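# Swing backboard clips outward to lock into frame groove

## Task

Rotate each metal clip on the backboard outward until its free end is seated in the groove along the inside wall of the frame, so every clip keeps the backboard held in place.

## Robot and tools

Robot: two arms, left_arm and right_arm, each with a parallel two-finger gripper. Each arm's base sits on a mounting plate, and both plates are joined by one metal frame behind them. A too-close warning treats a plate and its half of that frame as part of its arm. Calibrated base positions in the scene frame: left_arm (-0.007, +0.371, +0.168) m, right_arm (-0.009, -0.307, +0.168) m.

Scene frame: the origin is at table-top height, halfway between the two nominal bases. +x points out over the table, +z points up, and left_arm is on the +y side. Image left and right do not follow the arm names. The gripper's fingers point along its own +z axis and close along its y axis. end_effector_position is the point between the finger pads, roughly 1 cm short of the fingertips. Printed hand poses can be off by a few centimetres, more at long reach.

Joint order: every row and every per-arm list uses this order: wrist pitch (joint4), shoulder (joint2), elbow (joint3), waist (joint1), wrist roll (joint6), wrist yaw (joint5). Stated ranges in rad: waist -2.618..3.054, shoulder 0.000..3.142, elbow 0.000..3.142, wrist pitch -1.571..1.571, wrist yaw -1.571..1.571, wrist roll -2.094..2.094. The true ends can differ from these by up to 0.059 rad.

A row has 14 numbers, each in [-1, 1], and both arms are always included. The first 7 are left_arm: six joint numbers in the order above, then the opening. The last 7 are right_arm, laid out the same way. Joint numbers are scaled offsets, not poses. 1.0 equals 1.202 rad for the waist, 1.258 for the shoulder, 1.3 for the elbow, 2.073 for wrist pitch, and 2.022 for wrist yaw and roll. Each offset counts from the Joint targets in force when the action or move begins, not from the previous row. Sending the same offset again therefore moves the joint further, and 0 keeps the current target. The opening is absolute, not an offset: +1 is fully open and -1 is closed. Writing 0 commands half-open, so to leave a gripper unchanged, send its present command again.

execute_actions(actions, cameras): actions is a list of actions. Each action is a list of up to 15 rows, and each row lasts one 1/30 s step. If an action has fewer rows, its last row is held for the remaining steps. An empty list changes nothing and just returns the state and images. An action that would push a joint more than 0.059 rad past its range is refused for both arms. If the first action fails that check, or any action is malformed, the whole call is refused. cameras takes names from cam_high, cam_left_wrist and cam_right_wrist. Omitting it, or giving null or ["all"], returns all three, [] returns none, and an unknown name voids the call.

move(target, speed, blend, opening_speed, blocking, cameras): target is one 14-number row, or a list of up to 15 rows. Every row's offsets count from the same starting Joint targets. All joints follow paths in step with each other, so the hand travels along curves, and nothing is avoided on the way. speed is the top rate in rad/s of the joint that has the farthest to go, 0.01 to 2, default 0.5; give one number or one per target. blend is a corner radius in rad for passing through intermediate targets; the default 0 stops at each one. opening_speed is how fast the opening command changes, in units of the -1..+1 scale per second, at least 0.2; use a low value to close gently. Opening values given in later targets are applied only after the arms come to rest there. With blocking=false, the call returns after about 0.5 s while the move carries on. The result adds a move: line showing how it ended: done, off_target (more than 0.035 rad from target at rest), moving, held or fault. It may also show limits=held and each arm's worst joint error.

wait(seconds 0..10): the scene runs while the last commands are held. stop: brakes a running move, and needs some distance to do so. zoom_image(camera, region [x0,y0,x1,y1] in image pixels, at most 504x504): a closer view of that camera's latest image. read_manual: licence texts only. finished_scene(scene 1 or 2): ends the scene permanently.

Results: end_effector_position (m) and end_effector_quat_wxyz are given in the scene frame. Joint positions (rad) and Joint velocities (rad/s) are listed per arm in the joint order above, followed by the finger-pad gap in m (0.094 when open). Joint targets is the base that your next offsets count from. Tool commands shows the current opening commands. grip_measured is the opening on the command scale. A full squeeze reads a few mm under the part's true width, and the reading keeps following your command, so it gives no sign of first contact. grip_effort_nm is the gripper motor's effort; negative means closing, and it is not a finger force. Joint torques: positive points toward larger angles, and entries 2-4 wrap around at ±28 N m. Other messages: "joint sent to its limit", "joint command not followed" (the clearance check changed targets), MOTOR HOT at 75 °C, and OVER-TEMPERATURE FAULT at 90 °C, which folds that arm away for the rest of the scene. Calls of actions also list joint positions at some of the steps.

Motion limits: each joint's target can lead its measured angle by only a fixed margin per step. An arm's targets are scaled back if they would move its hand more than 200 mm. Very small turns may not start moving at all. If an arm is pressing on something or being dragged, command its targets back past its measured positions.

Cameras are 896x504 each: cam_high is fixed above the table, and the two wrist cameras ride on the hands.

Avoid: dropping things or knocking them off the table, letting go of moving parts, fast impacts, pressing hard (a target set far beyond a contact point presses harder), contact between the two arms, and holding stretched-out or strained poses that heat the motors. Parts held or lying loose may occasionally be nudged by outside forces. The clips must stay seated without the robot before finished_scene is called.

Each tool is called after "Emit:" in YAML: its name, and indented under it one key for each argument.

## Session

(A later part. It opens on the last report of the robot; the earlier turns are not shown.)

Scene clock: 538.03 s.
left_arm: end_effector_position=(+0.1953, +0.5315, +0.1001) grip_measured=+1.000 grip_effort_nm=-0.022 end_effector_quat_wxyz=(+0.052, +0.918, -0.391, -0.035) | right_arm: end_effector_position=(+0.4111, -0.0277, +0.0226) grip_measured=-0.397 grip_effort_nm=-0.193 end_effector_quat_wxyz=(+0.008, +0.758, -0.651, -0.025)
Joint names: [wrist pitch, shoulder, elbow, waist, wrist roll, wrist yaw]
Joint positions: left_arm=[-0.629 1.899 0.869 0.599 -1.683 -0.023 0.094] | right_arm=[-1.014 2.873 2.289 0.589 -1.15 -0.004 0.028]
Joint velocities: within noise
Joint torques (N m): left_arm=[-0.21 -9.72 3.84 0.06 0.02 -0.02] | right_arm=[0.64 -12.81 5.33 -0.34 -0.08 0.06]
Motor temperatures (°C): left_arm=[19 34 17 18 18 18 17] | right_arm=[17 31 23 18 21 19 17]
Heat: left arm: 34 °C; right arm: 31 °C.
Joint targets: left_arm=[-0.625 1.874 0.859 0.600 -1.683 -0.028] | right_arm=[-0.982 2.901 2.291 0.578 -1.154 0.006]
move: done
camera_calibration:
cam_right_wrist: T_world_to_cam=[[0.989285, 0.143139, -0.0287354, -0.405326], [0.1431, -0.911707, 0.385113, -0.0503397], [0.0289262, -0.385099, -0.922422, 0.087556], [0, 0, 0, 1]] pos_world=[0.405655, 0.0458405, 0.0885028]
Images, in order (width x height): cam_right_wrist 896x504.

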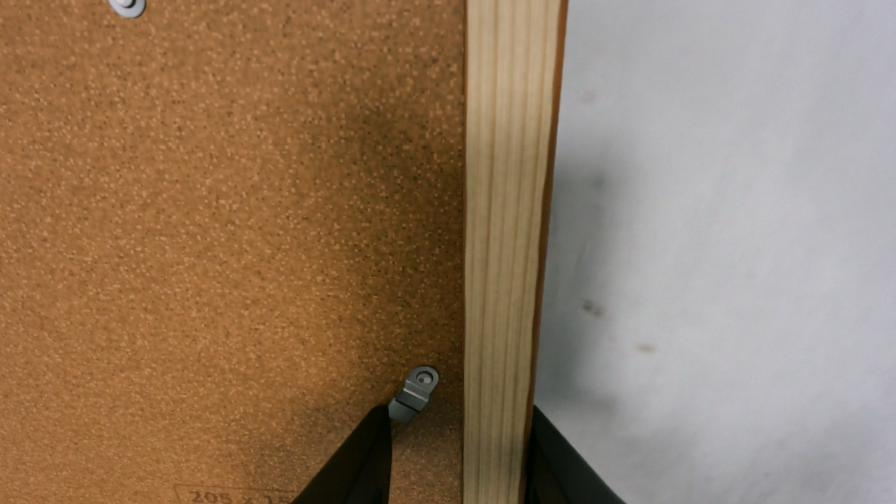

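Emit:
move:
  target: [0,0,0,0,0,0,1,0,0,0,0,0,0,-0.53]
  speed: 0.15
  opening_speed: 0.25
  cameras: ["cam_right_wrist"]

Emit:
zoom_image:
  camera: "cam_right_wrist"
  region: [300, 300, 600, 504]

Scene clock: 543.87 s.
left_arm: end_effector_position=(+0.1953, +0.5315, +0.1001) grip_measured=+1.000 grip_effort_nm=-0.027 end_effector_quat_wxyz=(+0.052, +0.918, -0.391, -0.035) | right_arm: end_effector_position=(+0.4138, -0.0297, +0.0224) grip_measured=-0.527 grip_effort_nm=-0.198 end_effector_quat_wxyz=(+0.006, +0.758, -0.652, -0.023)
Joint names: [wrist pitch, shoulder, elbow, waist, wrist roll, wrist yaw]
Joint positions: left_arm=[-0.629 1.899 0.869 0.599 -1.683 -0.023 0.094] | right_arm=[-1.009 2.873 2.289 0.585 -1.152 0 0.022]
Joint velocities: within noise
Joint torques (N m): left_arm=[-0.21 -9.68 3.85 0.03 0.03 -0.04] | right_arm=[0.59 -12.79 5.35 0.06 -0.05 0.02]
Motor temperatures (°C): left_arm=[19 34 17 18 18 18 17] | right_arm=[17 31 23 18 21 19 17]
Heat: left arm: 34 °C; right arm: 31 °C.
Joint targets: left_arm=[-0.625 1.874 0.859 0.600 -1.683 -0.028] | right_arm=[-0.982 2.901 2.291 0.578 -1.154 0.006]
move: done
camera_calibration:
cam_right_wrist: T_world_to_cam=[[0.989726, 0.141156, -0.0227646, -0.408039], [0.1389, -0.911458, 0.387235, -0.050797], [0.0339117, -0.386418, -0.9217, 0.0844397], [0, 0, 0, 1]] pos_world=[0.408039, 0.0439271, 0.0882096]
Images, in order (width x height): cam_right_wrist 896x504.

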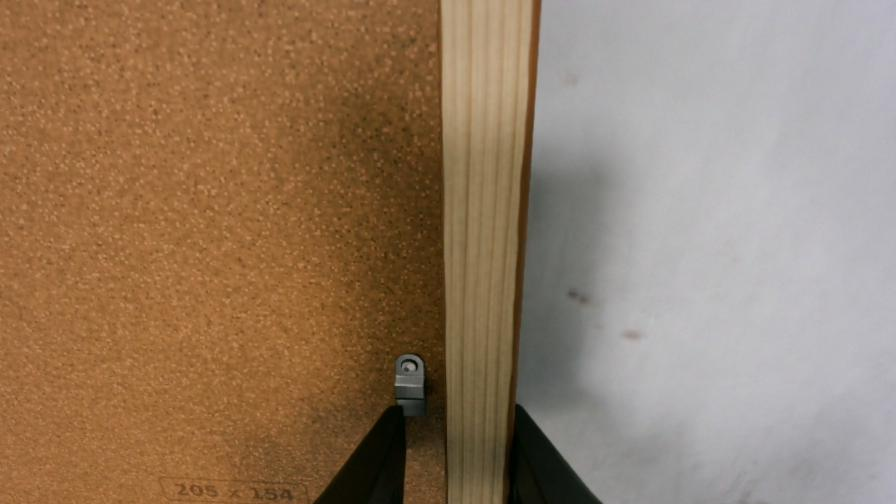

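Scaled by 1.680.

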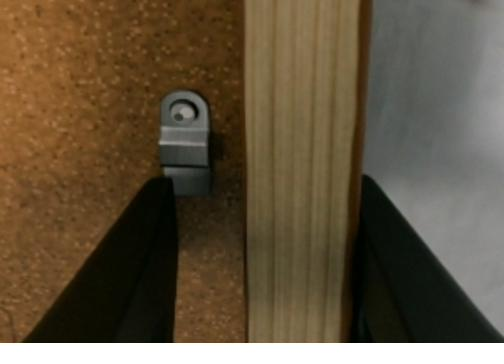

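Emit:
move:
  target:
    - [0,0,0,0,0,0,1,0,-0.01,0,0,0,0,-0.4]
    - [0,0,0,0,0,0,1,0,-0.03,0,0,0,0,0.2]
    - [0,0,0,0,0,0,1,0,-0.03,0,0.0175,0,0,0.2]
    - [0,0,0,0,0,0,1,0,-0.002,0,0.0175,0,0,0.2]
  speed: 0.15
  opening_speed: 0.5
  cameras: ["cam_right_wrist"]

Emit:
zoom_image:
  camera: "cam_right_wrist"
  region: [300, 300, 600, 504]

Scene clock: 556.93 s.
left_arm: end_effector_position=(+0.1953, +0.5315, +0.1001) grip_measured=+1.000 grip_effort_nm=-0.027 end_effector_quat_wxyz=(+0.052, +0.918, -0.391, -0.035) | right_arm: end_effector_position=(+0.4234, -0.0280, +0.0226) grip_measured=+0.198 grip_effort_nm=0.071 end_effector_quat_wxyz=(-0.009, +0.757, -0.653, -0.010)
Joint names: [wrist pitch, shoulder, elbow, waist, wrist roll, wrist yaw]
Joint positions: left_arm=[-0.629 1.899 0.869 0.599 -1.683 -0.023 0.094] | right_arm=[-0.973 2.873 2.289 0.583 -1.152 0.015 0.056]
Joint velocities: within noise
Joint torques (N m): left_arm=[-0.17 -9.65 3.77 -0.02 0.02 -0.02] | right_arm=[0.29 -12.97 5.42 2.25 -0.06 -0.12]
Motor temperatures (°C): left_arm=[19 34 17 18 18 18 17] | right_arm=[17 31 23 18 21 19 17]
Heat: left arm: 34 °C; right arm: 31 °C.
Joint targets: left_arm=[-0.625 1.874 0.859 0.600 -1.683 -0.028] | right_arm=[-0.982 2.899 2.291 0.599 -1.154 0.006]
move: done
camera_calibration:
cam_right_wrist: T_world_to_cam=[[0.990299, 0.137935, 0.016794, -0.419091], [0.120827, -0.914488, 0.386151, -0.0430068], [0.0686218, -0.380375, -0.922283, 0.0704507], [0, 0, 0, 1]] pos_world=[0.415387, 0.045276, 0.0886208]
Images, in order (width x height): cam_right_wrist 896x504.

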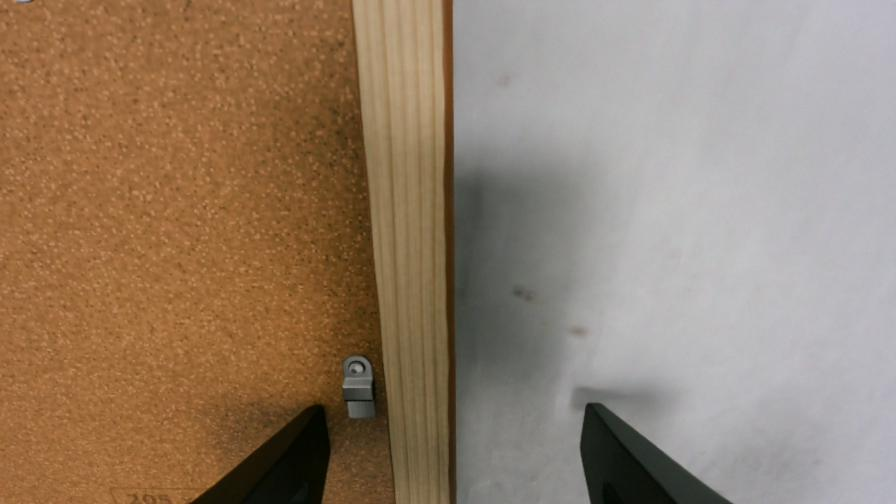

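Scaled by 1.680.

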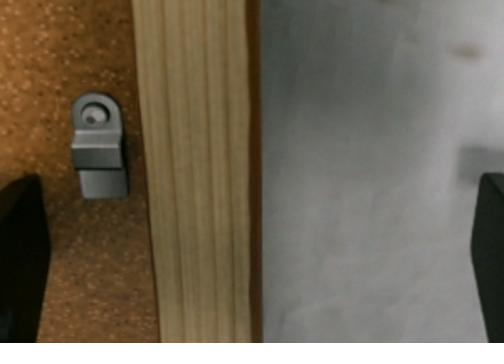

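Emit:
move:
  target:
    - [0,0,0,0,0,0,1,0,-0.03,0,0,0,0,0.277]
    - [0,0,0,0,0,0,1,-0.0077,-0.03,0,0.0048,0,0,0.277]
    - [0,0,0,0,0,0,1,-0.0077,0,0,0.0048,0,0,0.277]
  speed: 0.15
  cameras: ["cam_right_wrist"]

Emit:
zoom_image:
  camera: "cam_right_wrist"
  region: [300, 300, 600, 504]

Scene clock: 563.83 s.
left_arm: end_effector_position=(+0.1953, +0.5315, +0.1001) grip_measured=+1.000 grip_effort_nm=-0.022 end_effector_quat_wxyz=(+0.052, +0.918, -0.391, -0.035) | right_arm: end_effector_position=(+0.4180, -0.0252, +0.0228) grip_measured=+0.275 grip_effort_nm=0.071 end_effector_quat_wxyz=(-0.003, +0.761, -0.649, -0.012)
Joint names: [wrist pitch, shoulder, elbow, waist, wrist roll, wrist yaw]
Joint positions: left_arm=[-0.629 1.899 0.869 0.599 -1.683 -0.023 0.094] | right_arm=[-0.986 2.873 2.289 0.593 -1.152 0.015 0.06]
Joint velocities: within noise
Joint torques (N m): left_arm=[-0.2 -9.7 3.96 0.03 0.01 -0.07] | right_arm=[0.24 -13 5.41 1.78 -0.05 -0.14]
Motor temperatures (°C): left_arm=[19 34 17 18 18 18 17] | right_arm=[17 31 23 18 21 19 17]
Heat: left arm: 34 °C; right arm: 31 °C.
Joint targets: left_arm=[-0.625 1.874 0.859 0.600 -1.683 -0.028] | right_arm=[-0.998 2.899 2.291 0.605 -1.154 0.006]
move: done
camera_calibration:
cam_right_wrist: T_world_to_cam=[[0.988867, 0.148691, 0.00571547, -0.412932], [0.134657, -0.910558, 0.390833, -0.0456794], [0.0633177, -0.385713, -0.920444, 0.0740988], [0, 0, 0, 1]] pos_world=[0.409794, 0.0483864, 0.0884169]
Images, in order (width x height): cam_right_wrist 896x504.

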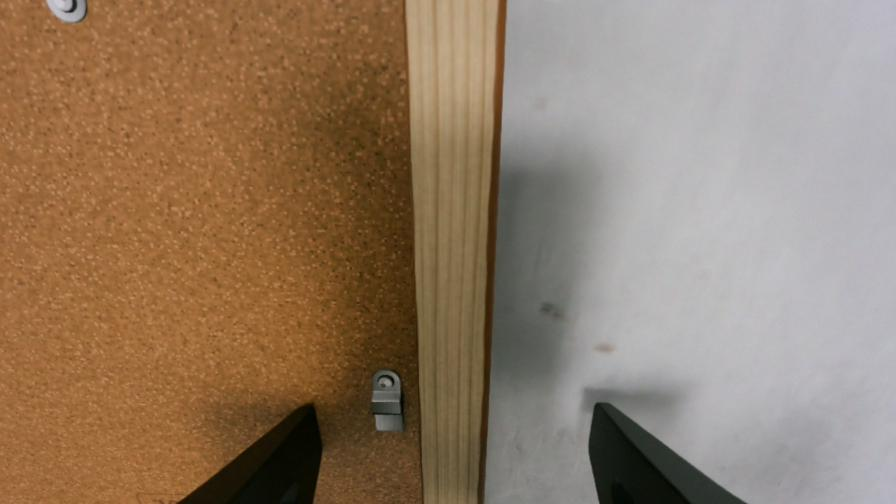

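Scaled by 1.680.

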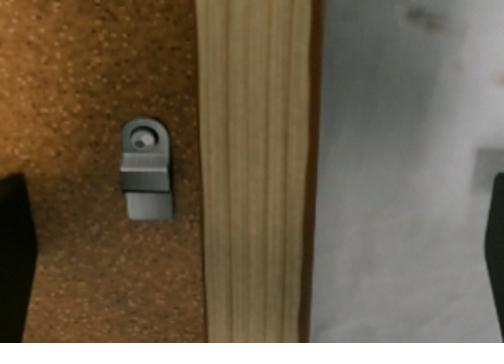

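Emit:
move:
  target:
    - [0,0,0,0,0,0,1,0.0,-0.03,0,0.0062,0,0,0.277]
    - [0,0,0,0,0,0,1,0.0,0,0,0.0062,0,0,0.277]
    - [0,0,0,0,0,0,1,0,0,0,0.0062,0,0,-0.1]
    - [0,0,0,0,0,0,1,0,0,0,0.0062,0,0,-0.4]
  speed: 0.15
  opening_speed: 0.3
  cameras: ["cam_right_wrist"]

Emit:
zoom_image:
  camera: "cam_right_wrist"
  region: [300, 300, 600, 504]

Scene clock: 572.77 s.
left_arm: end_effector_position=(+0.1953, +0.5315, +0.1001) grip_measured=+1.000 grip_effort_nm=-0.017 end_effector_quat_wxyz=(+0.052, +0.918, -0.391, -0.035) | right_arm: end_effector_position=(+0.4099, -0.0234, +0.0227) grip_measured=-0.398 grip_effort_nm=-0.178 end_effector_quat_wxyz=(+0.007, +0.764, -0.644, -0.015)
Joint names: [wrist pitch, shoulder, elbow, waist, wrist roll, wrist yaw]
Joint positions: left_arm=[-0.629 1.899 0.869 0.599 -1.683 -0.023 0.094] | right_arm=[-1.008 2.873 2.289 0.605 -1.152 0.015 0.028]
Joint velocities: within noise
Joint torques (N m): left_arm=[-0.17 -9.68 3.73 0.08 0.04 -0.02] | right_arm=[0.42 -13 5.37 1.44 -0.06 -0.11]
Motor temperatures (°C): left_arm=[19 34 17 18 18 18 17] | right_arm=[17 31 23 18 21 19 17]
Heat: left arm: 34 °C; right arm: 31 °C.
Joint targets: left_arm=[-0.625 1.874 0.859 0.600 -1.683 -0.028] | right_arm=[-0.998 2.899 2.291 0.612 -1.154 0.006]
move: done
camera_calibration:
cam_right_wrist: T_world_to_cam=[[0.986861, 0.16084, -0.0153562, -0.403598], [0.153555, -0.904086, 0.398811, -0.0506864], [0.0502614, -0.395929, -0.916905, 0.0802807], [0, 0, 0, 1]] pos_world=[0.402044, 0.0508753, 0.0876263]
Images, in order (width x height): cam_right_wrist 896x504.

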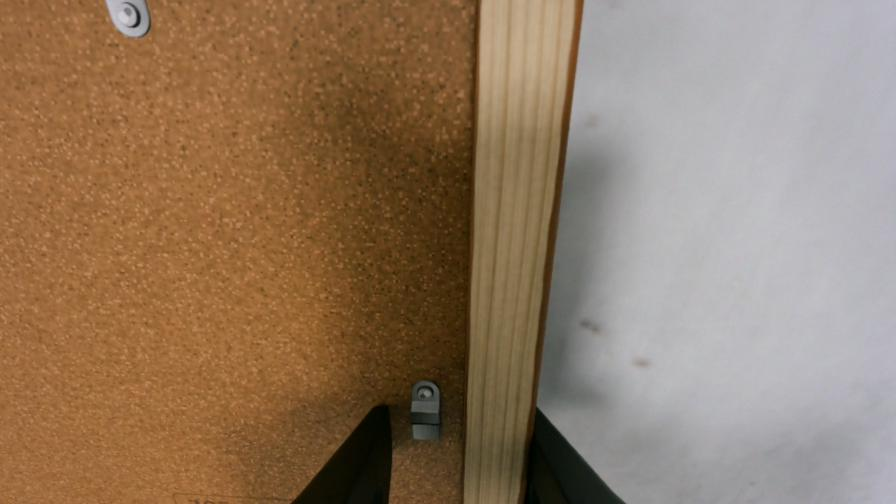

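Scaled by 1.680.

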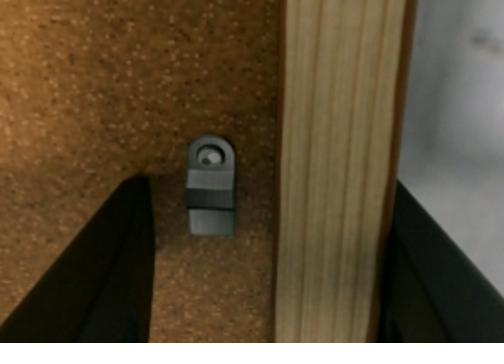

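Emit:
move:
  target:
    - [0,0,0,0,0,0,1,0,-0.018,0,-0.002,0,0,-0.3]
    - [0,0,0,0,0,0,1,0,-0.01,0,-0.002,0,0,-0.3]
    - [0,0,0,0,0,0,1,0,-0.01,0,-0.002,0,0,-0.4]
  speed: 0.15
  opening_speed: 0.3
  cameras: ["cam_right_wrist"]

Emit:
zoom_image:
  camera: "cam_right_wrist"
  region: [300, 300, 600, 504]

Scene clock: 582.90 s.
left_arm: end_effector_position=(+0.1953, +0.5315, +0.1001) grip_measured=+1.000 grip_effort_nm=-0.032 end_effector_quat_wxyz=(+0.052, +0.918, -0.391, -0.035) | right_arm: end_effector_position=(+0.4100, -0.0233, +0.0227) grip_measured=-0.398 grip_effort_nm=-0.173 end_effector_quat_wxyz=(+0.007, +0.764, -0.644, -0.015)
Joint names: [wrist pitch, shoulder, elbow, waist, wrist roll, wrist yaw]
Joint positions: left_arm=[-0.629 1.899 0.869 0.599 -1.683 -0.023 0.094] | right_arm=[-1.007 2.873 2.289 0.605 -1.152 0.015 0.028]
Joint velocities: within noise
Joint torques (N m): left_arm=[-0.21 -9.8 3.86 0.1 0.01 -0.04] | right_arm=[0.42 -14.19 5.34 1.18 -0.06 -0.12]
Motor temperatures (°C): left_arm=[19 34 17 18 18 18 17] | right_arm=[17 31 23 18 21 19 17]
Heat: left arm: 34 °C; right arm: 31 °C.
Joint targets: left_arm=[-0.625 1.874 0.859 0.600 -1.683 -0.028] | right_arm=[-0.998 2.886 2.291 0.610 -1.154 0.006]
move: done
camera_calibration:
cam_right_wrist: T_world_to_cam=[[0.986875, 0.160816, -0.0146621, -0.403793], [0.153274, -0.904259, 0.398526, -0.0504962], [0.0508311, -0.395543, -0.91704, 0.0800888], [0, 0, 0, 1]] pos_world=[0.402162, 0.0509534, 0.0876482]
Images, in order (width x height): cam_right_wrist 896x504.

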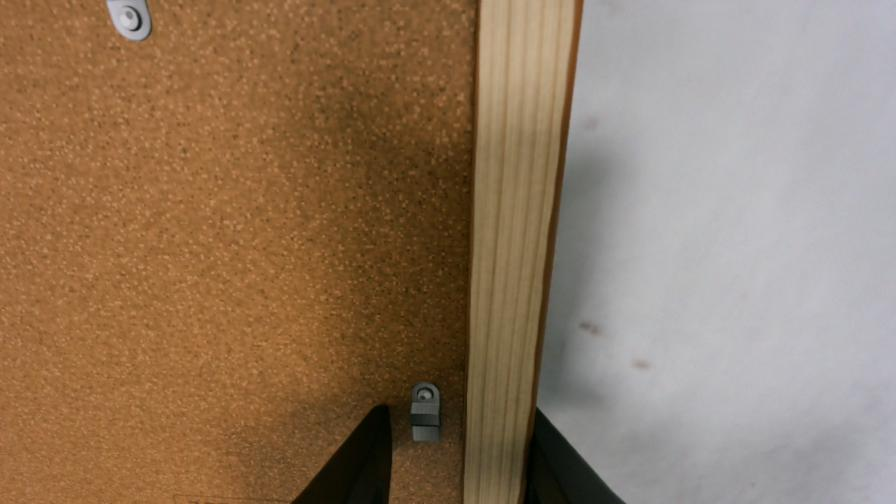

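Scaled by 1.680.

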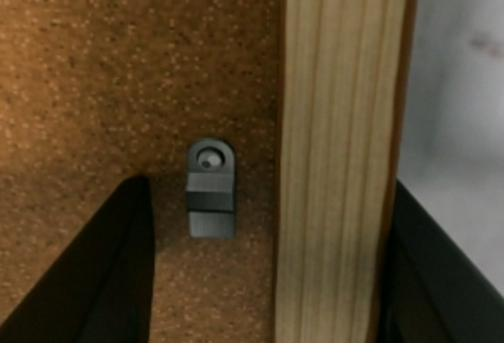

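Emit:
move:
  target: [0,0,0,0,0,0,1,0,0,0,0,0,0,-0.55]
  speed: 0.15
  opening_speed: 0.25
  cameras: ["cam_right_wrist"]

Emit:
zoom_image:
  camera: "cam_right_wrist"
  region: [300, 300, 600, 504]

Scene clock: 588.57 s.
left_arm: end_effector_position=(+0.1953, +0.5315, +0.1001) grip_measured=+1.000 grip_effort_nm=-0.032 end_effector_quat_wxyz=(+0.052, +0.918, -0.391, -0.035) | right_arm: end_effector_position=(+0.4125, -0.0225, +0.0227) grip_measured=-0.545 grip_effort_nm=-0.286 end_effector_quat_wxyz=(+0.003, +0.764, -0.645, -0.012)
Joint names: [wrist pitch, shoulder, elbow, waist, wrist roll, wrist yaw]
Joint positions: left_arm=[-0.629 1.899 0.869 0.599 -1.683 -0.023 0.094] | right_arm=[-0.998 2.873 2.289 0.605 -1.152 0.019 0.021]
Joint velocities: within noise
Joint torques (N m): left_arm=[-0.19 -9.65 3.88 -0.03 0.01 -0.05] | right_arm=[0.33 -14.15 5.37 1.17 -0.05 -0.17]
Motor temperatures (°C): left_arm=[19 34 17 18 18 18 17] | right_arm=[17 31 23 18 21 19 17]
Heat: left arm: 34 °C; right arm: 31 °C.
Joint targets: left_arm=[-0.625 1.874 0.859 0.600 -1.683 -0.028] | right_arm=[-0.998 2.886 2.291 0.610 -1.154 0.006]
move: done
camera_calibration:
cam_right_wrist: T_world_to_cam=[[0.987026, 0.160515, -0.00390159, -0.40666], [0.148767, -0.905107, 0.39831, -0.0483299], [0.0604032, -0.393722, -0.917243, 0.0762994], [0, 0, 0, 1]] pos_world=[0.403965, 0.051572, 0.0876487]
Images, in order (width x height): cam_right_wrist 896x504.

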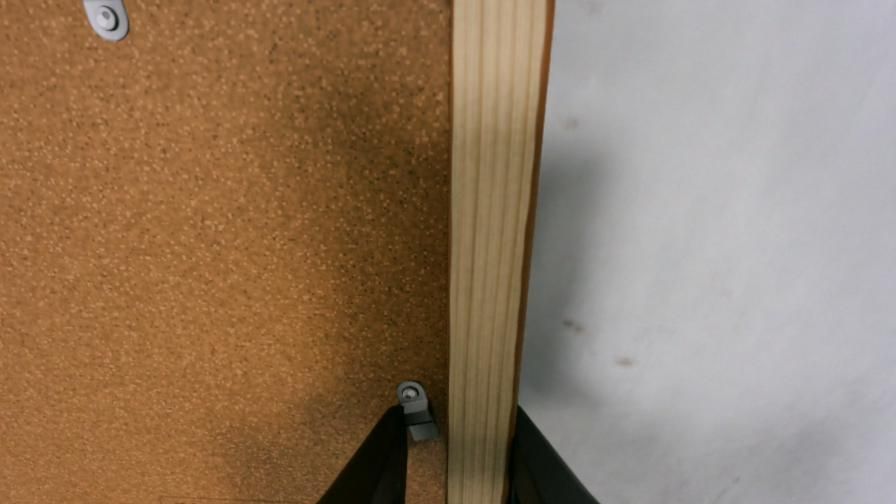

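Scaled by 1.680.

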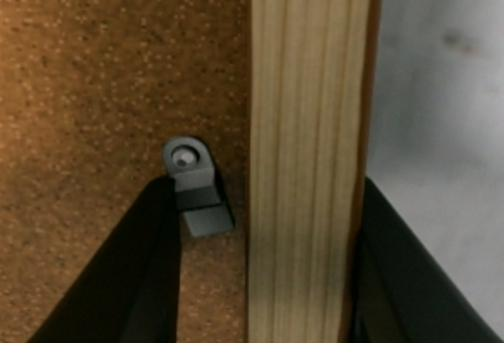

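Sweeping well. Continue.

Emit:
move:
  target:
    - [0,0,0,0,0,0,1,0,0,0,0,0,0,-0.63]
    - [0,0,0,0,0,0,1,0,0,0,0,0,0,-0.7]
  speed: 0.15
  opening_speed: 0.25
  cameras: ["cam_right_wrist"]

Emit:
zoom_image:
  camera: "cam_right_wrist"
  region: [300, 300, 600, 504]

Emit:
move:
  target:
    - [0,0,0,0,0,0,1,0,-0.01,0,0,0,0,-0.5]
    - [0,0,0,0,0,0,1,0,-0.01,0,0,0,0,0.277]
    - [0,0,0,0,0,0,1,0,-0.1,0,0,0,0,0.277]
  speed: 0.3
  opening_speed: 0.5
  cameras: ["cam_right_wrist"]

Emit:
zoom_image:
  camera: "cam_right_wrist"
  region: [300, 300, 600, 504]

Scene clock: 595.93 s.
left_arm: end_effector_position=(+0.1953, +0.5315, +0.1001) grip_measured=+1.000 grip_effort_nm=-0.027 end_effector_quat_wxyz=(+0.052, +0.918, -0.391, -0.035) | right_arm: end_effector_position=(+0.4149, -0.0219, +0.0226) grip_measured=-0.697 grip_effort_nm=-0.193 end_effector_quat_wxyz=(-0.001, +0.764, -0.645, -0.008)
Joint names: [wrist pitch, shoulder, elbow, waist, wrist roll, wrist yaw]
Joint positions: left_arm=[-0.629 1.899 0.869 0.599 -1.683 -0.023 0.094] | right_arm=[-0.988 2.873 2.289 0.605 -1.153 0.024 0.014]
Joint velocities: within noise
Joint torques (N m): left_arm=[-0.2 -9.59 3.81 0.01 0.01 -0.04] | right_arm=[0.26 -14.22 5.39 1.16 -0.05 -0.22]
Motor temperatures (°C): left_arm=[19 34 17 18 18 18 17] | right_arm=[17 31 23 18 21 19 17]
Heat: left arm: 34 °C; right arm: 31 °C.
Joint targets: left_arm=[-0.625 1.874 0.859 0.600 -1.683 -0.028] | right_arm=[-0.998 2.886 2.291 0.610 -1.154 0.006]
move: done
camera_calibration:
cam_right_wrist: T_world_to_cam=[[0.987004, 0.16055, 0.00683207, -0.409417], [0.144542, -0.905565, 0.398823, -0.0464258], [0.070218, -0.392653, -0.917002, 0.0722912], [0, 0, 0, 1]] pos_world=[0.40573, 0.0520756, 0.0876041]
Images, in order (width x height): cam_right_wrist 896x504.

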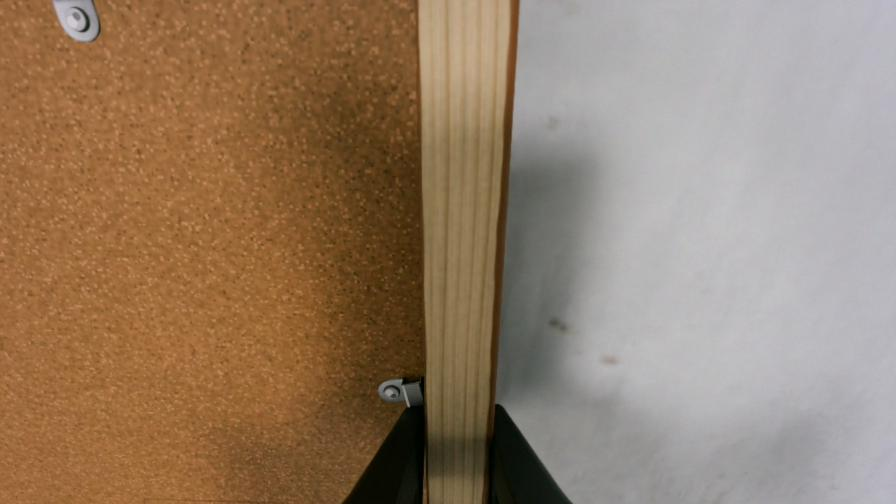

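Scaled by 1.680.

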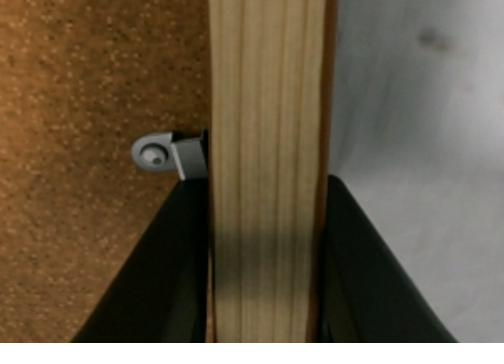

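Scene clock: 599.77 s.
left_arm: end_effector_position=(+0.1953, +0.5315, +0.1001) grip_measured=+1.000 grip_effort_nm=-0.027 end_effector_quat_wxyz=(+0.052, +0.918, -0.391, -0.035) | right_arm: end_effector_position=(+0.4319, -0.0124, +0.0652) grip_measured=+0.275 grip_effort_nm=0.061 end_effector_quat_wxyz=(-0.040, +0.763, -0.645, +0.002)
Joint names: [wrist pitch, shoulder, elbow, waist, wrist roll, wrist yaw]
Joint positions: left_arm=[-0.629 1.899 0.869 0.599 -1.683 -0.023 0.094] | right_arm=[-0.993 2.788 2.289 0.605 -1.153 0.022 0.06]
Joint velocities: within noise
Joint torques (N m): left_arm=[-0.2 -9.74 3.82 0.01 0.06 -0.03] | right_arm=[0.44 -17.99 5.68 1.18 -0.05 -0.2]
Motor temperatures (°C): left_arm=[19 34 17 18 18 18 17] | right_arm=[17 31 23 18 21 19 17]
Heat: left arm: 34 °C; right arm: 31 °C.
Joint targets: left_arm=[-0.625 1.874 0.859 0.600 -1.683 -0.028] | right_arm=[-0.998 2.760 2.291 0.610 -1.154 0.006]
move: done
camera_calibration:
cam_right_wrist: T_world_to_cam=[[0.984679, 0.155491, 0.0789262, -0.431756], [0.116512, -0.923434, 0.365644, -0.043119], [0.129738, -0.350846, -0.927402, 0.0893752], [0, 0, 0, 1]] pos_world=[0.418569, 0.0586737, 0.13273]
Images, in order (width x height): cam_right_wrist 896x504.

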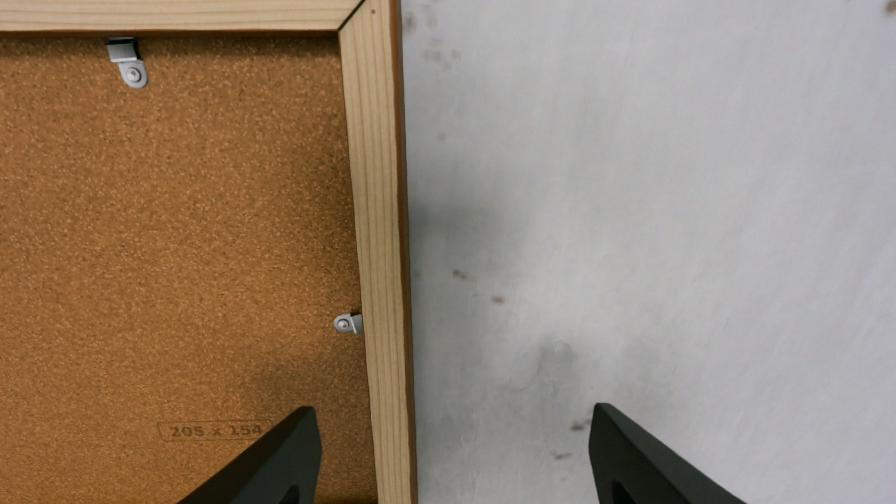

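Scaled by 1.680.

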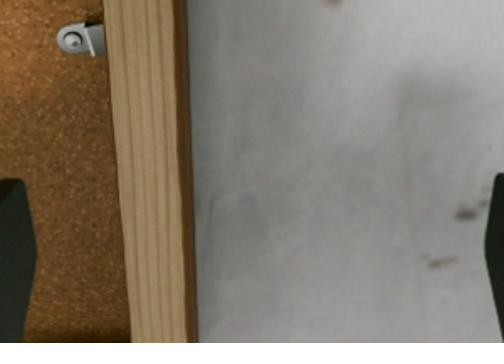

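Emit:
move:
  target:
    - [0,0,0,0,0,0,1,0.05,-0.1,-0.05,0,0,0,-0.66]
    - [0,0,0,0,0,0,1,0.2677,-0.4253,-0.8769,0.2205,0.6622,0,-0.66]
  speed: 0.9
  cameras: ["cam_right_wrist"]

Emit:
zoom_image:
  camera: "cam_right_wrist"
  region: [300, 300, 600, 504]

Scene clock: 615.37 s.
left_arm: end_effector_position=(+0.1953, +0.5315, +0.1001) grip_measured=+1.000 grip_effort_nm=-0.027 end_effector_quat_wxyz=(+0.052, +0.918, -0.391, -0.035) | right_arm: end_effector_position=(+0.2238, -0.0363, +0.0549) grip_measured=-0.658 grip_effort_nm=-0.149 end_effector_quat_wxyz=(+0.006, -0.331, +0.943, +0.017)
Joint names: [wrist pitch, shoulder, elbow, waist, wrist roll, wrist yaw]
Joint positions: left_arm=[-0.629 1.899 0.869 0.599 -1.683 -0.023 0.094] | right_arm=[-0.455 2.258 1.159 0.87 0.177 0.014 0.016]
Joint velocities: within noise
Joint torques (N m): left_arm=[-0.18 -9.68 3.67 -0.01 0 -0.06] | right_arm=[0.53 -13.71 3.44 0.91 0.04 -0.12]
Motor temperatures (°C): left_arm=[19 34 17 18 18 18 17] | right_arm=[17 35 23 18 21 19 17]
Heat: left arm: 34 °C; right arm: 35 °C.
Joint targets: left_arm=[-0.625 1.874 0.859 0.600 -1.683 -0.028] | right_arm=[-0.443 2.225 1.151 0.875 0.185 0.006]
move: done
camera_calibration:
cam_right_wrist: T_world_to_cam=[[0.618783, -0.785453, -0.0130552, -0.169504], [-0.71976, -0.573532, 0.39116, 0.161277], [-0.314725, -0.232647, -0.92023, 0.201801], [0, 0, 0, 1]] pos_world=[0.284479, 0.0063083, 0.120405]
Images, in order (width x height): cam_right_wrist 896x504.

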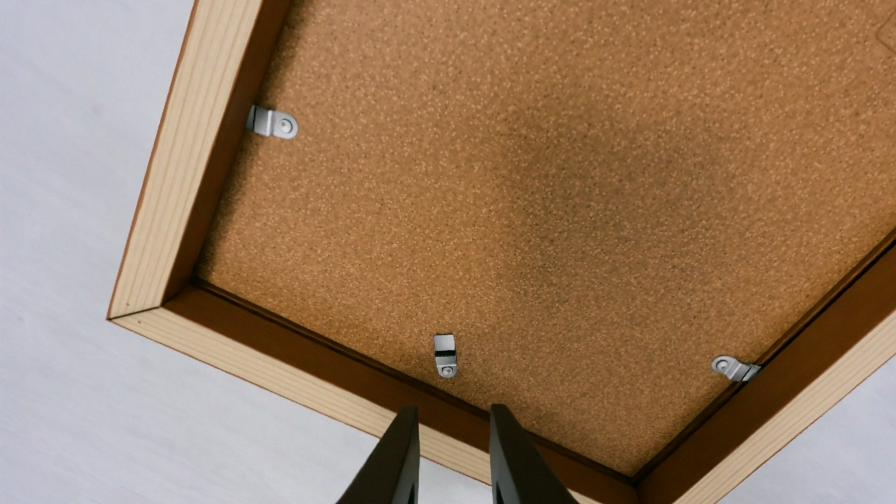

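Scaled by 1.680.

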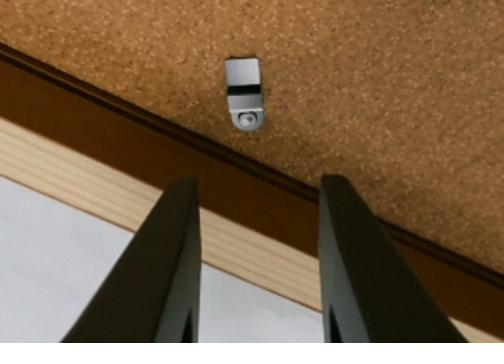

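Emit:
move:
  target:
    - [0,0,0,0,0,0,1,0.0159,0.05,0.0415,0,-0.0237,0,-0.66]
    - [0,0,0,0,0,0,1,0.0159,0.1017,0.0192,0,-0.0237,0,-0.66]
  speed: 0.25
  cameras: ["cam_right_wrist"]

Emit:
zoom_image:
  camera: "cam_right_wrist"
  region: [350, 330, 600, 500]

Scene clock: 631.23 s.
left_arm: end_effector_position=(+0.1953, +0.5315, +0.1001) grip_measured=+1.000 grip_effort_nm=-0.032 end_effector_quat_wxyz=(+0.052, +0.918, -0.391, -0.035) | right_arm: end_effector_position=(+0.2206, -0.0384, +0.0281) grip_measured=-0.658 grip_effort_nm=-0.149 end_effector_quat_wxyz=(-0.008, -0.347, +0.938, +0.009)
Joint names: [wrist pitch, shoulder, elbow, waist, wrist roll, wrist yaw]
Joint positions: left_arm=[-0.629 1.899 0.869 0.599 -1.683 -0.023 0.094] | right_arm=[-0.418 2.348 1.18 0.87 0.145 0.014 0.016]
Joint velocities: within noise
Joint torques (N m): left_arm=[-0.19 -9.52 3.79 0.13 0.01 -0.01] | right_arm=[0.44 -10.39 3.47 0.96 -0.1 -0.12]
Motor temperatures (°C): left_arm=[19 35 17 18 18 18 17] | right_arm=[17 34 22 18 21 19 17]
Heat: left arm: 35 °C; right arm: 34 °C.
Joint targets: left_arm=[-0.625 1.874 0.859 0.600 -1.683 -0.028] | right_arm=[-0.411 2.353 1.176 0.875 0.137 0.006]
move: done
camera_calibration:
cam_right_wrist: T_world_to_cam=[[0.644671, -0.764425, -0.00738376, -0.17458], [-0.691891, -0.587553, 0.419604, 0.160764], [-0.325094, -0.265398, -0.907677, 0.1763], [0, 0, 0, 1]] pos_world=[0.281092, 0.00779367, 0.0912771]
Images, in order (width x height): cam_right_wrist 896x504.

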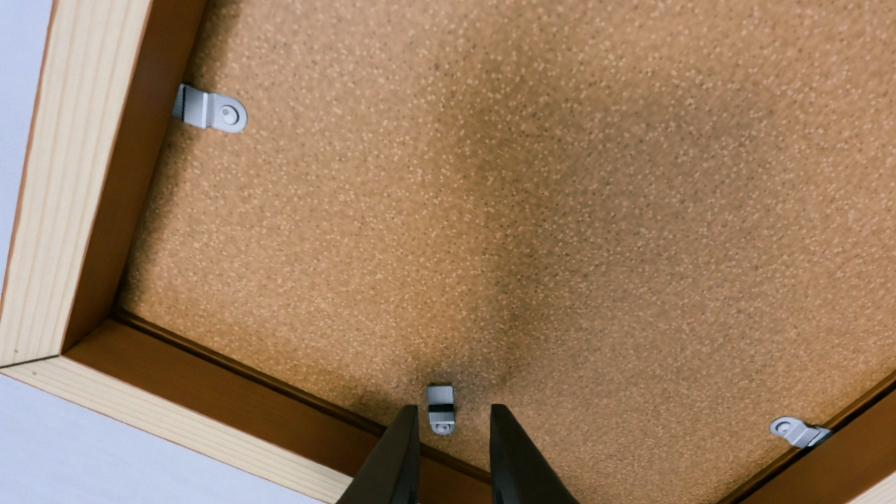

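Scaled by 2.016.

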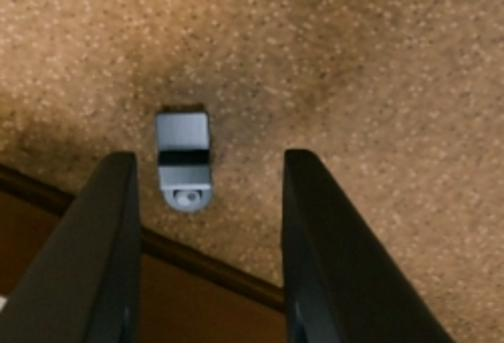

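Emit:
move:
  target:
    - [0,0,0,0,0,0,1,0.0193,0.0,-0.0085,0.0075,0,-0.003,-0.66]
    - [0,0,0,0,0,0,1,0.0193,0.017,-0.0085,0.0075,0,-0.003,-0.66]
  speed: 0.2
  cameras: ["cam_right_wrist"]

Emit:
zoom_image:
  camera: "cam_right_wrist"
  region: [350, 330, 600, 500]

Scene clock: 651.30 s.
left_arm: end_effector_position=(+0.1953, +0.5315, +0.1001) grip_measured=+1.000 grip_effort_nm=-0.032 end_effector_quat_wxyz=(+0.052, +0.918, -0.391, -0.035) | right_arm: end_effector_position=(+0.2200, -0.0346, +0.0219) grip_measured=-0.658 grip_effort_nm=-0.154 end_effector_quat_wxyz=(-0.003, -0.350, +0.937, +0.015)
Joint names: [wrist pitch, shoulder, elbow, waist, wrist roll, wrist yaw]
Joint positions: left_arm=[-0.629 1.899 0.869 0.599 -1.683 -0.023 0.094] | right_arm=[-0.381 2.364 1.174 0.875 0.144 0.01 0.016]
Joint velocities: within noise
Joint torques (N m): left_arm=[-0.19 -9.63 3.78 0.05 0.03 -0.04] | right_arm=[0.49 -9.87 2.99 1.32 -0.11 -0.14]
Motor temperatures (°C): left_arm=[19 35 17 18 18 18 17] | right_arm=[17 32 22 18 21 19 17]
Heat: left arm: 35 °C; right arm: 32 °C.
Joint targets: left_arm=[-0.625 1.874 0.859 0.600 -1.683 -0.028] | right_arm=[-0.371 2.375 1.165 0.884 0.137 0.000]
move: done
camera_calibration:
cam_right_wrist: T_world_to_cam=[[0.648662, -0.760944, -0.0142082, -0.171949], [-0.691623, -0.597155, 0.406281, 0.165014], [-0.317642, -0.253712, -0.913638, 0.170416], [0, 0, 0, 1]] pos_world=[0.279796, 0.0109318, 0.0862128]
Images, in order (width x height): cam_right_wrist 896x504.

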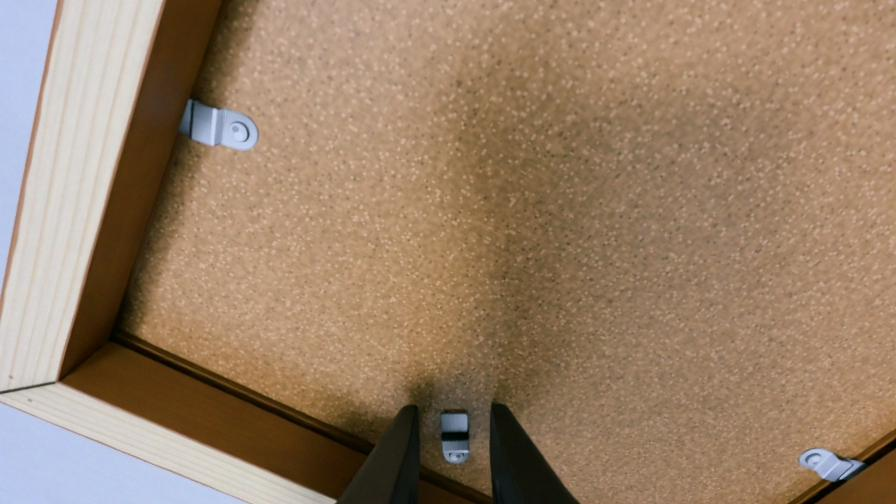

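Scaled by 2.016.

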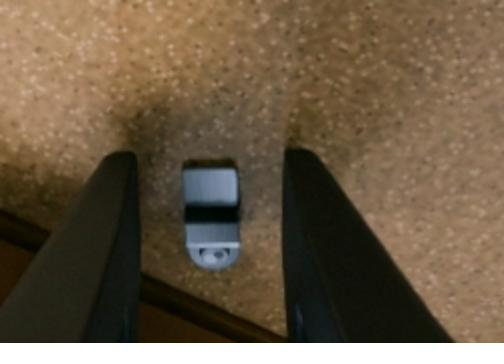

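Emit:
move:
  target:
    - [0,0,0,0,0,0,1,0,0.0095,0,0,0,0,-0.66]
    - [0,0,0,0,0,0,1,0,0.0095,0,0,0,0,-0.9]
  speed: 0.2
  opening_speed: 0.25
  cameras: ["cam_right_wrist"]

Emit:
zoom_image:
  camera: "cam_right_wrist"
  region: [350, 330, 600, 500]

Scene clock: 659.53 s.
left_arm: end_effector_position=(+0.1953, +0.5315, +0.1001) grip_measured=+1.000 grip_effort_nm=-0.027 end_effector_quat_wxyz=(+0.052, +0.918, -0.391, -0.035) | right_arm: end_effector_position=(+0.2193, -0.0352, +0.0203) grip_measured=-0.895 grip_effort_nm=-0.339 end_effector_quat_wxyz=(-0.004, -0.350, +0.937, +0.015)
Joint names: [wrist pitch, shoulder, elbow, waist, wrist roll, wrist yaw]
Joint positions: left_arm=[-0.629 1.899 0.869 0.599 -1.683 -0.023 0.094] | right_arm=[-0.379 2.369 1.174 0.875 0.143 0.009 0.005]
Joint velocities: within noise
Joint torques (N m): left_arm=[-0.2 -9.77 3.77 0.13 0.01 -0.08] | right_arm=[0.47 -9.32 2.99 1.32 -0.1 -0.12]
Motor temperatures (°C): left_arm=[19 35 17 18 18 18 17] | right_arm=[17 31 22 18 21 19 17]
Heat: left arm: 35 °C; right arm: 31 °C.
Joint targets: left_arm=[-0.625 1.874 0.859 0.600 -1.683 -0.028] | right_arm=[-0.370 2.387 1.165 0.884 0.137 0.000]
move: done
camera_calibration:
cam_right_wrist: T_world_to_cam=[[0.649302, -0.7604, -0.0141193, -0.172094], [-0.690173, -0.596931, 0.409066, 0.164543], [-0.319482, -0.255862, -0.912396, 0.16885], [0, 0, 0, 1]] pos_world=[0.279248, 0.0105629, 0.0843196]
Images, in order (width x height): cam_right_wrist 896x504.

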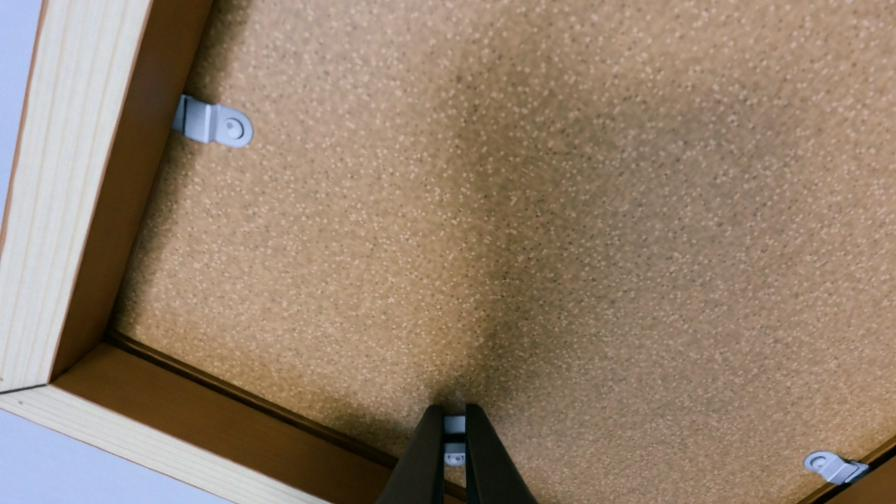

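Scaled by 2.016.

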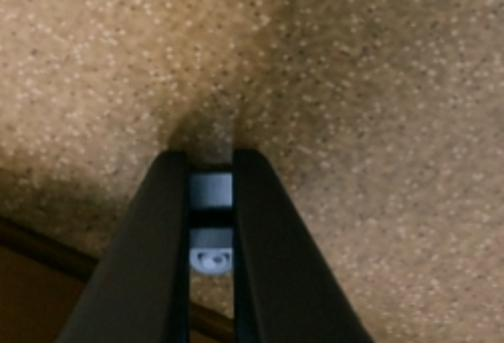

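Emit:
move:
  target:
    - [0,0,0,0,0,0,1,0,-0.003,0,0.0033,-0.0606,0,-0.9]
    - [0,0,0,0,0,0,1,0,-0.003,0,0.0067,-0.1212,0,-0.9]
    - [0,0,0,0,0,0,1,0,-0.003,0,0.01,-0.184,0,-0.9]
    - [0,0,0,0,0,0,1,-0.003,-0.003,0,0.0133,-0.2468,0,-0.9]
    - [0,0,0,0,0,0,1,-0.004,-0.003,0,0.0154,-0.2888,0,-0.9]
    - [0,0,0,0,0,0,1,-0.006,-0.003,0,0.0173,-0.3304,0,-0.9]
  speed: 0.15
  cameras: ["cam_right_wrist"]

Emit:
zoom_image:
  camera: "cam_right_wrist"
  region: [350, 330, 600, 500]

Scene clock: 678.60 s.
left_arm: end_effector_position=(+0.1953, +0.5315, +0.1001) grip_measured=+1.000 grip_effort_nm=-0.027 end_effector_quat_wxyz=(+0.052, +0.918, -0.391, -0.035) | right_arm: end_effector_position=(+0.2139, -0.0319, +0.0205) grip_measured=-0.895 grip_effort_nm=-0.320 end_effector_quat_wxyz=(-0.001, -0.643, +0.766, +0.015)
Joint names: [wrist pitch, shoulder, elbow, waist, wrist roll, wrist yaw]
Joint positions: left_arm=[-0.629 1.899 0.869 0.599 -1.683 -0.023 0.094] | right_arm=[-0.383 2.369 1.174 0.893 -0.521 0.009 0.005]
Joint velocities: within noise
Joint torques (N m): left_arm=[-0.18 -9.61 3.82 0.08 0.05 -0.02] | right_arm=[0.37 -9.62 2.99 1.62 -0.13 -0.13]
Motor temperatures (°C): left_arm=[19 35 17 18 18 18 17] | right_arm=[17 30 22 18 21 19 17]
Heat: left arm: 35 °C; right arm: 30 °C.
Joint targets: left_arm=[-0.625 1.874 0.859 0.600 -1.683 -0.028] | right_arm=[-0.383 2.383 1.165 0.905 -0.531 0.000]
move: done
camera_calibration:
cam_right_wrist: T_world_to_cam=[[0.98346, -0.180924, -0.00849482, -0.21923], [-0.162905, -0.904069, 0.395122, 0.0403238], [-0.0791668, -0.387203, -0.918589, 0.112685], [0, 0, 0, 1]] pos_world=[0.231093, 0.0404238, 0.0857163]
Images, in order (width x height): cam_right_wrist 896x504.

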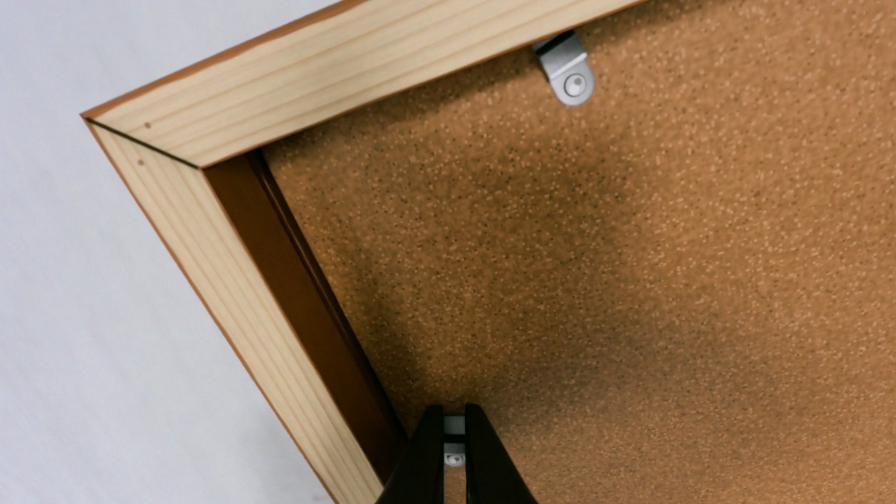

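Scaled by 2.016.

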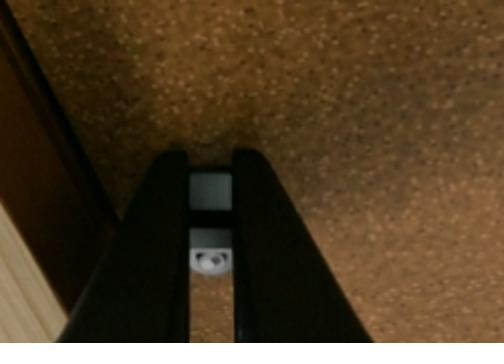

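Emit:
move:
  target:
    - [0,0,0,0,0,0,1,0,-0.004,0,0,0,0,-0.7]
    - [0,0,0,0,0,0,1,0,-0.1033,0,0,0,0,-0.7]
    - [0,0,0,0,0,0,1,-0.0203,-0.1033,-0.0538,0.0333,-0.139,0,0.277]
    - [0,0,0,0,0,0,1,-0.0203,-0.0882,-0.0538,0.0333,-0.139,0,0.277]
  speed: 0.3
  opening_speed: 0.6
  cameras: ["cam_right_wrist"]

Emit:
zoom_image:
  camera: "cam_right_wrist"
  region: [350, 300, 650, 504]

Scene clock: 693.57 s.
left_arm: end_effector_position=(+0.1953, +0.5315, +0.1001) grip_measured=+1.000 grip_effort_nm=-0.022 end_effector_quat_wxyz=(+0.052, +0.918, -0.391, -0.035) | right_arm: end_effector_position=(+0.1934, -0.0351, +0.0417) grip_measured=+0.275 grip_effort_nm=0.061 end_effector_quat_wxyz=(+0.002, +0.759, -0.651, -0.014)
Joint names: [wrist pitch, shoulder, elbow, waist, wrist roll, wrist yaw]
Joint positions: left_arm=[-0.629 1.899 0.869 0.599 -1.683 -0.023 0.094] | right_arm=[-0.416 2.275 1.105 0.936 -0.805 0.01 0.06]
Joint velocities: within noise
Joint torques (N m): left_arm=[-0.18 -9.74 3.79 0.09 0.01 -0.04] | right_arm=[0.28 -10.52 3 1.29 -0.11 -0.13]
Motor temperatures (°C): left_arm=[19 35 17 18 18 18 17] | right_arm=[17 30 22 18 21 19 17]
Heat: left arm: 35 °C; right arm: 30 °C.
Joint targets: left_arm=[-0.625 1.874 0.859 0.600 -1.683 -0.028] | right_arm=[-0.425 2.272 1.095 0.945 -0.812 0.000]
move: done
camera_calibration:
cam_right_wrist: T_world_to_cam=[[0.989417, 0.144999, -0.00541983, -0.189312], [0.135348, -0.908807, 0.394652, -0.032048], [0.0522987, -0.391209, -0.918815, 0.103744], [0, 0, 0, 1]] pos_world=[0.18622, 0.0389102, 0.106943]
Images, in order (width x height): cam_right_wrist 896x504.

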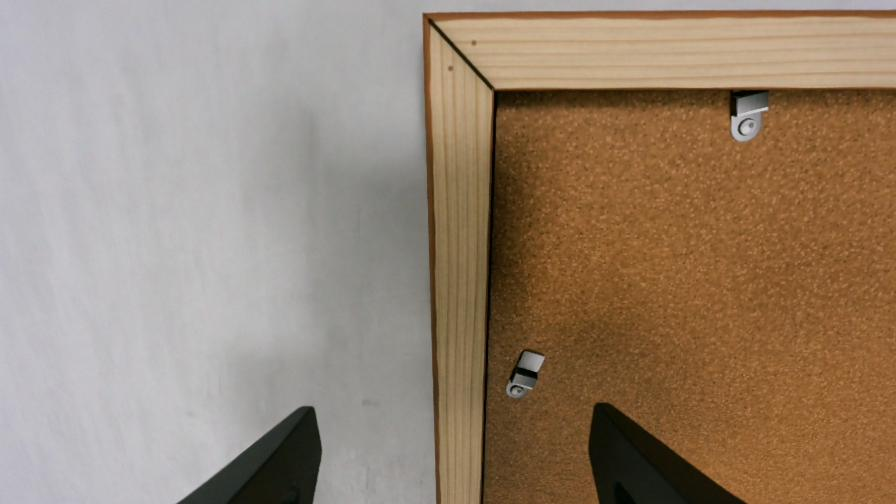

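Scaled by 1.680.

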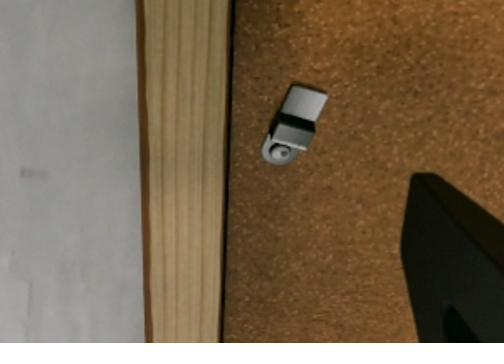

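Emit:
move:
  target: [0,0,0,0,0,0,1,0.0463,0.0525,-0.003,0,0,0,0.277]
  speed: 0.2
  cameras: ["cam_right_wrist"]

Emit:
zoom_image:
  camera: "cam_right_wrist"
  region: [350, 300, 650, 504]

Scene clock: 701.87 s.
left_arm: end_effector_position=(+0.1953, +0.5315, +0.1001) grip_measured=+1.000 grip_effort_nm=-0.032 end_effector_quat_wxyz=(+0.052, +0.918, -0.391, -0.035) | right_arm: end_effector_position=(+0.1962, -0.0303, +0.0244) grip_measured=+0.275 grip_effort_nm=0.056 end_effector_quat_wxyz=(-0.010, +0.759, -0.651, -0.015)
Joint names: [wrist pitch, shoulder, elbow, waist, wrist roll, wrist yaw]
Joint positions: left_arm=[-0.629 1.899 0.869 0.599 -1.683 -0.023 0.094] | right_arm=[-0.339 2.328 1.105 0.936 -0.805 0.01 0.06]
Joint velocities: within noise
Joint torques (N m): left_arm=[-0.19 -9.59 3.85 0.03 0.03 -0.04] | right_arm=[0.49 -9.58 2.56 1.25 -0.11 -0.13]
Motor temperatures (°C): left_arm=[19 35 17 18 18 18 17] | right_arm=[17 31 22 18 21 19 17]
Heat: left arm: 35 °C; right arm: 31 °C.
Joint targets: left_arm=[-0.625 1.874 0.859 0.600 -1.683 -0.028] | right_arm=[-0.329 2.338 1.091 0.945 -0.812 0.000]
move: done
camera_calibration:
cam_right_wrist: T_world_to_cam=[[0.989449, 0.144449, 0.01121, -0.1933], [0.12943, -0.916038, 0.379635, -0.0199851], [0.0651065, -0.374178, -0.925069, 0.0877749], [0, 0, 0, 1]] pos_world=[0.188133, 0.0424583, 0.0909518]
Images, in order (width x height): cam_right_wrist 896x504.

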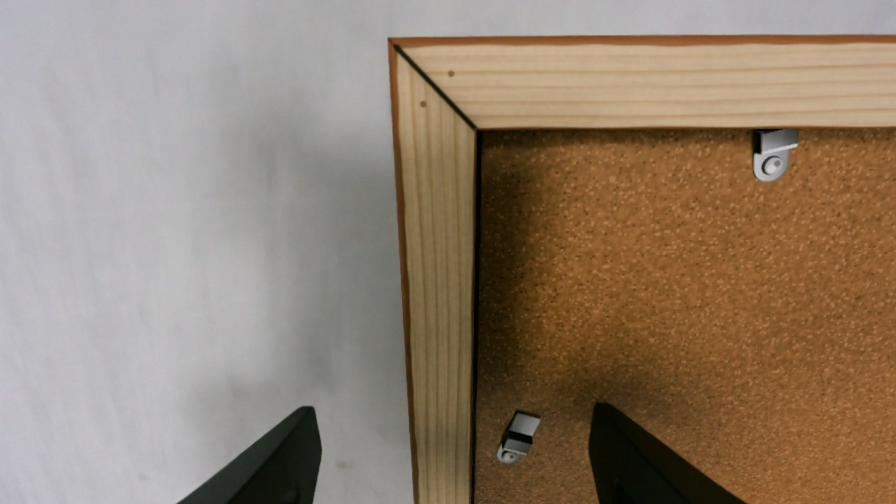

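Scaled by 1.680.

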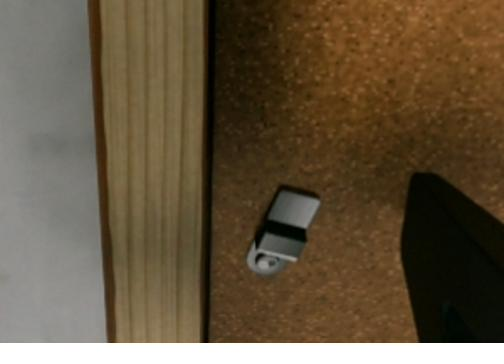

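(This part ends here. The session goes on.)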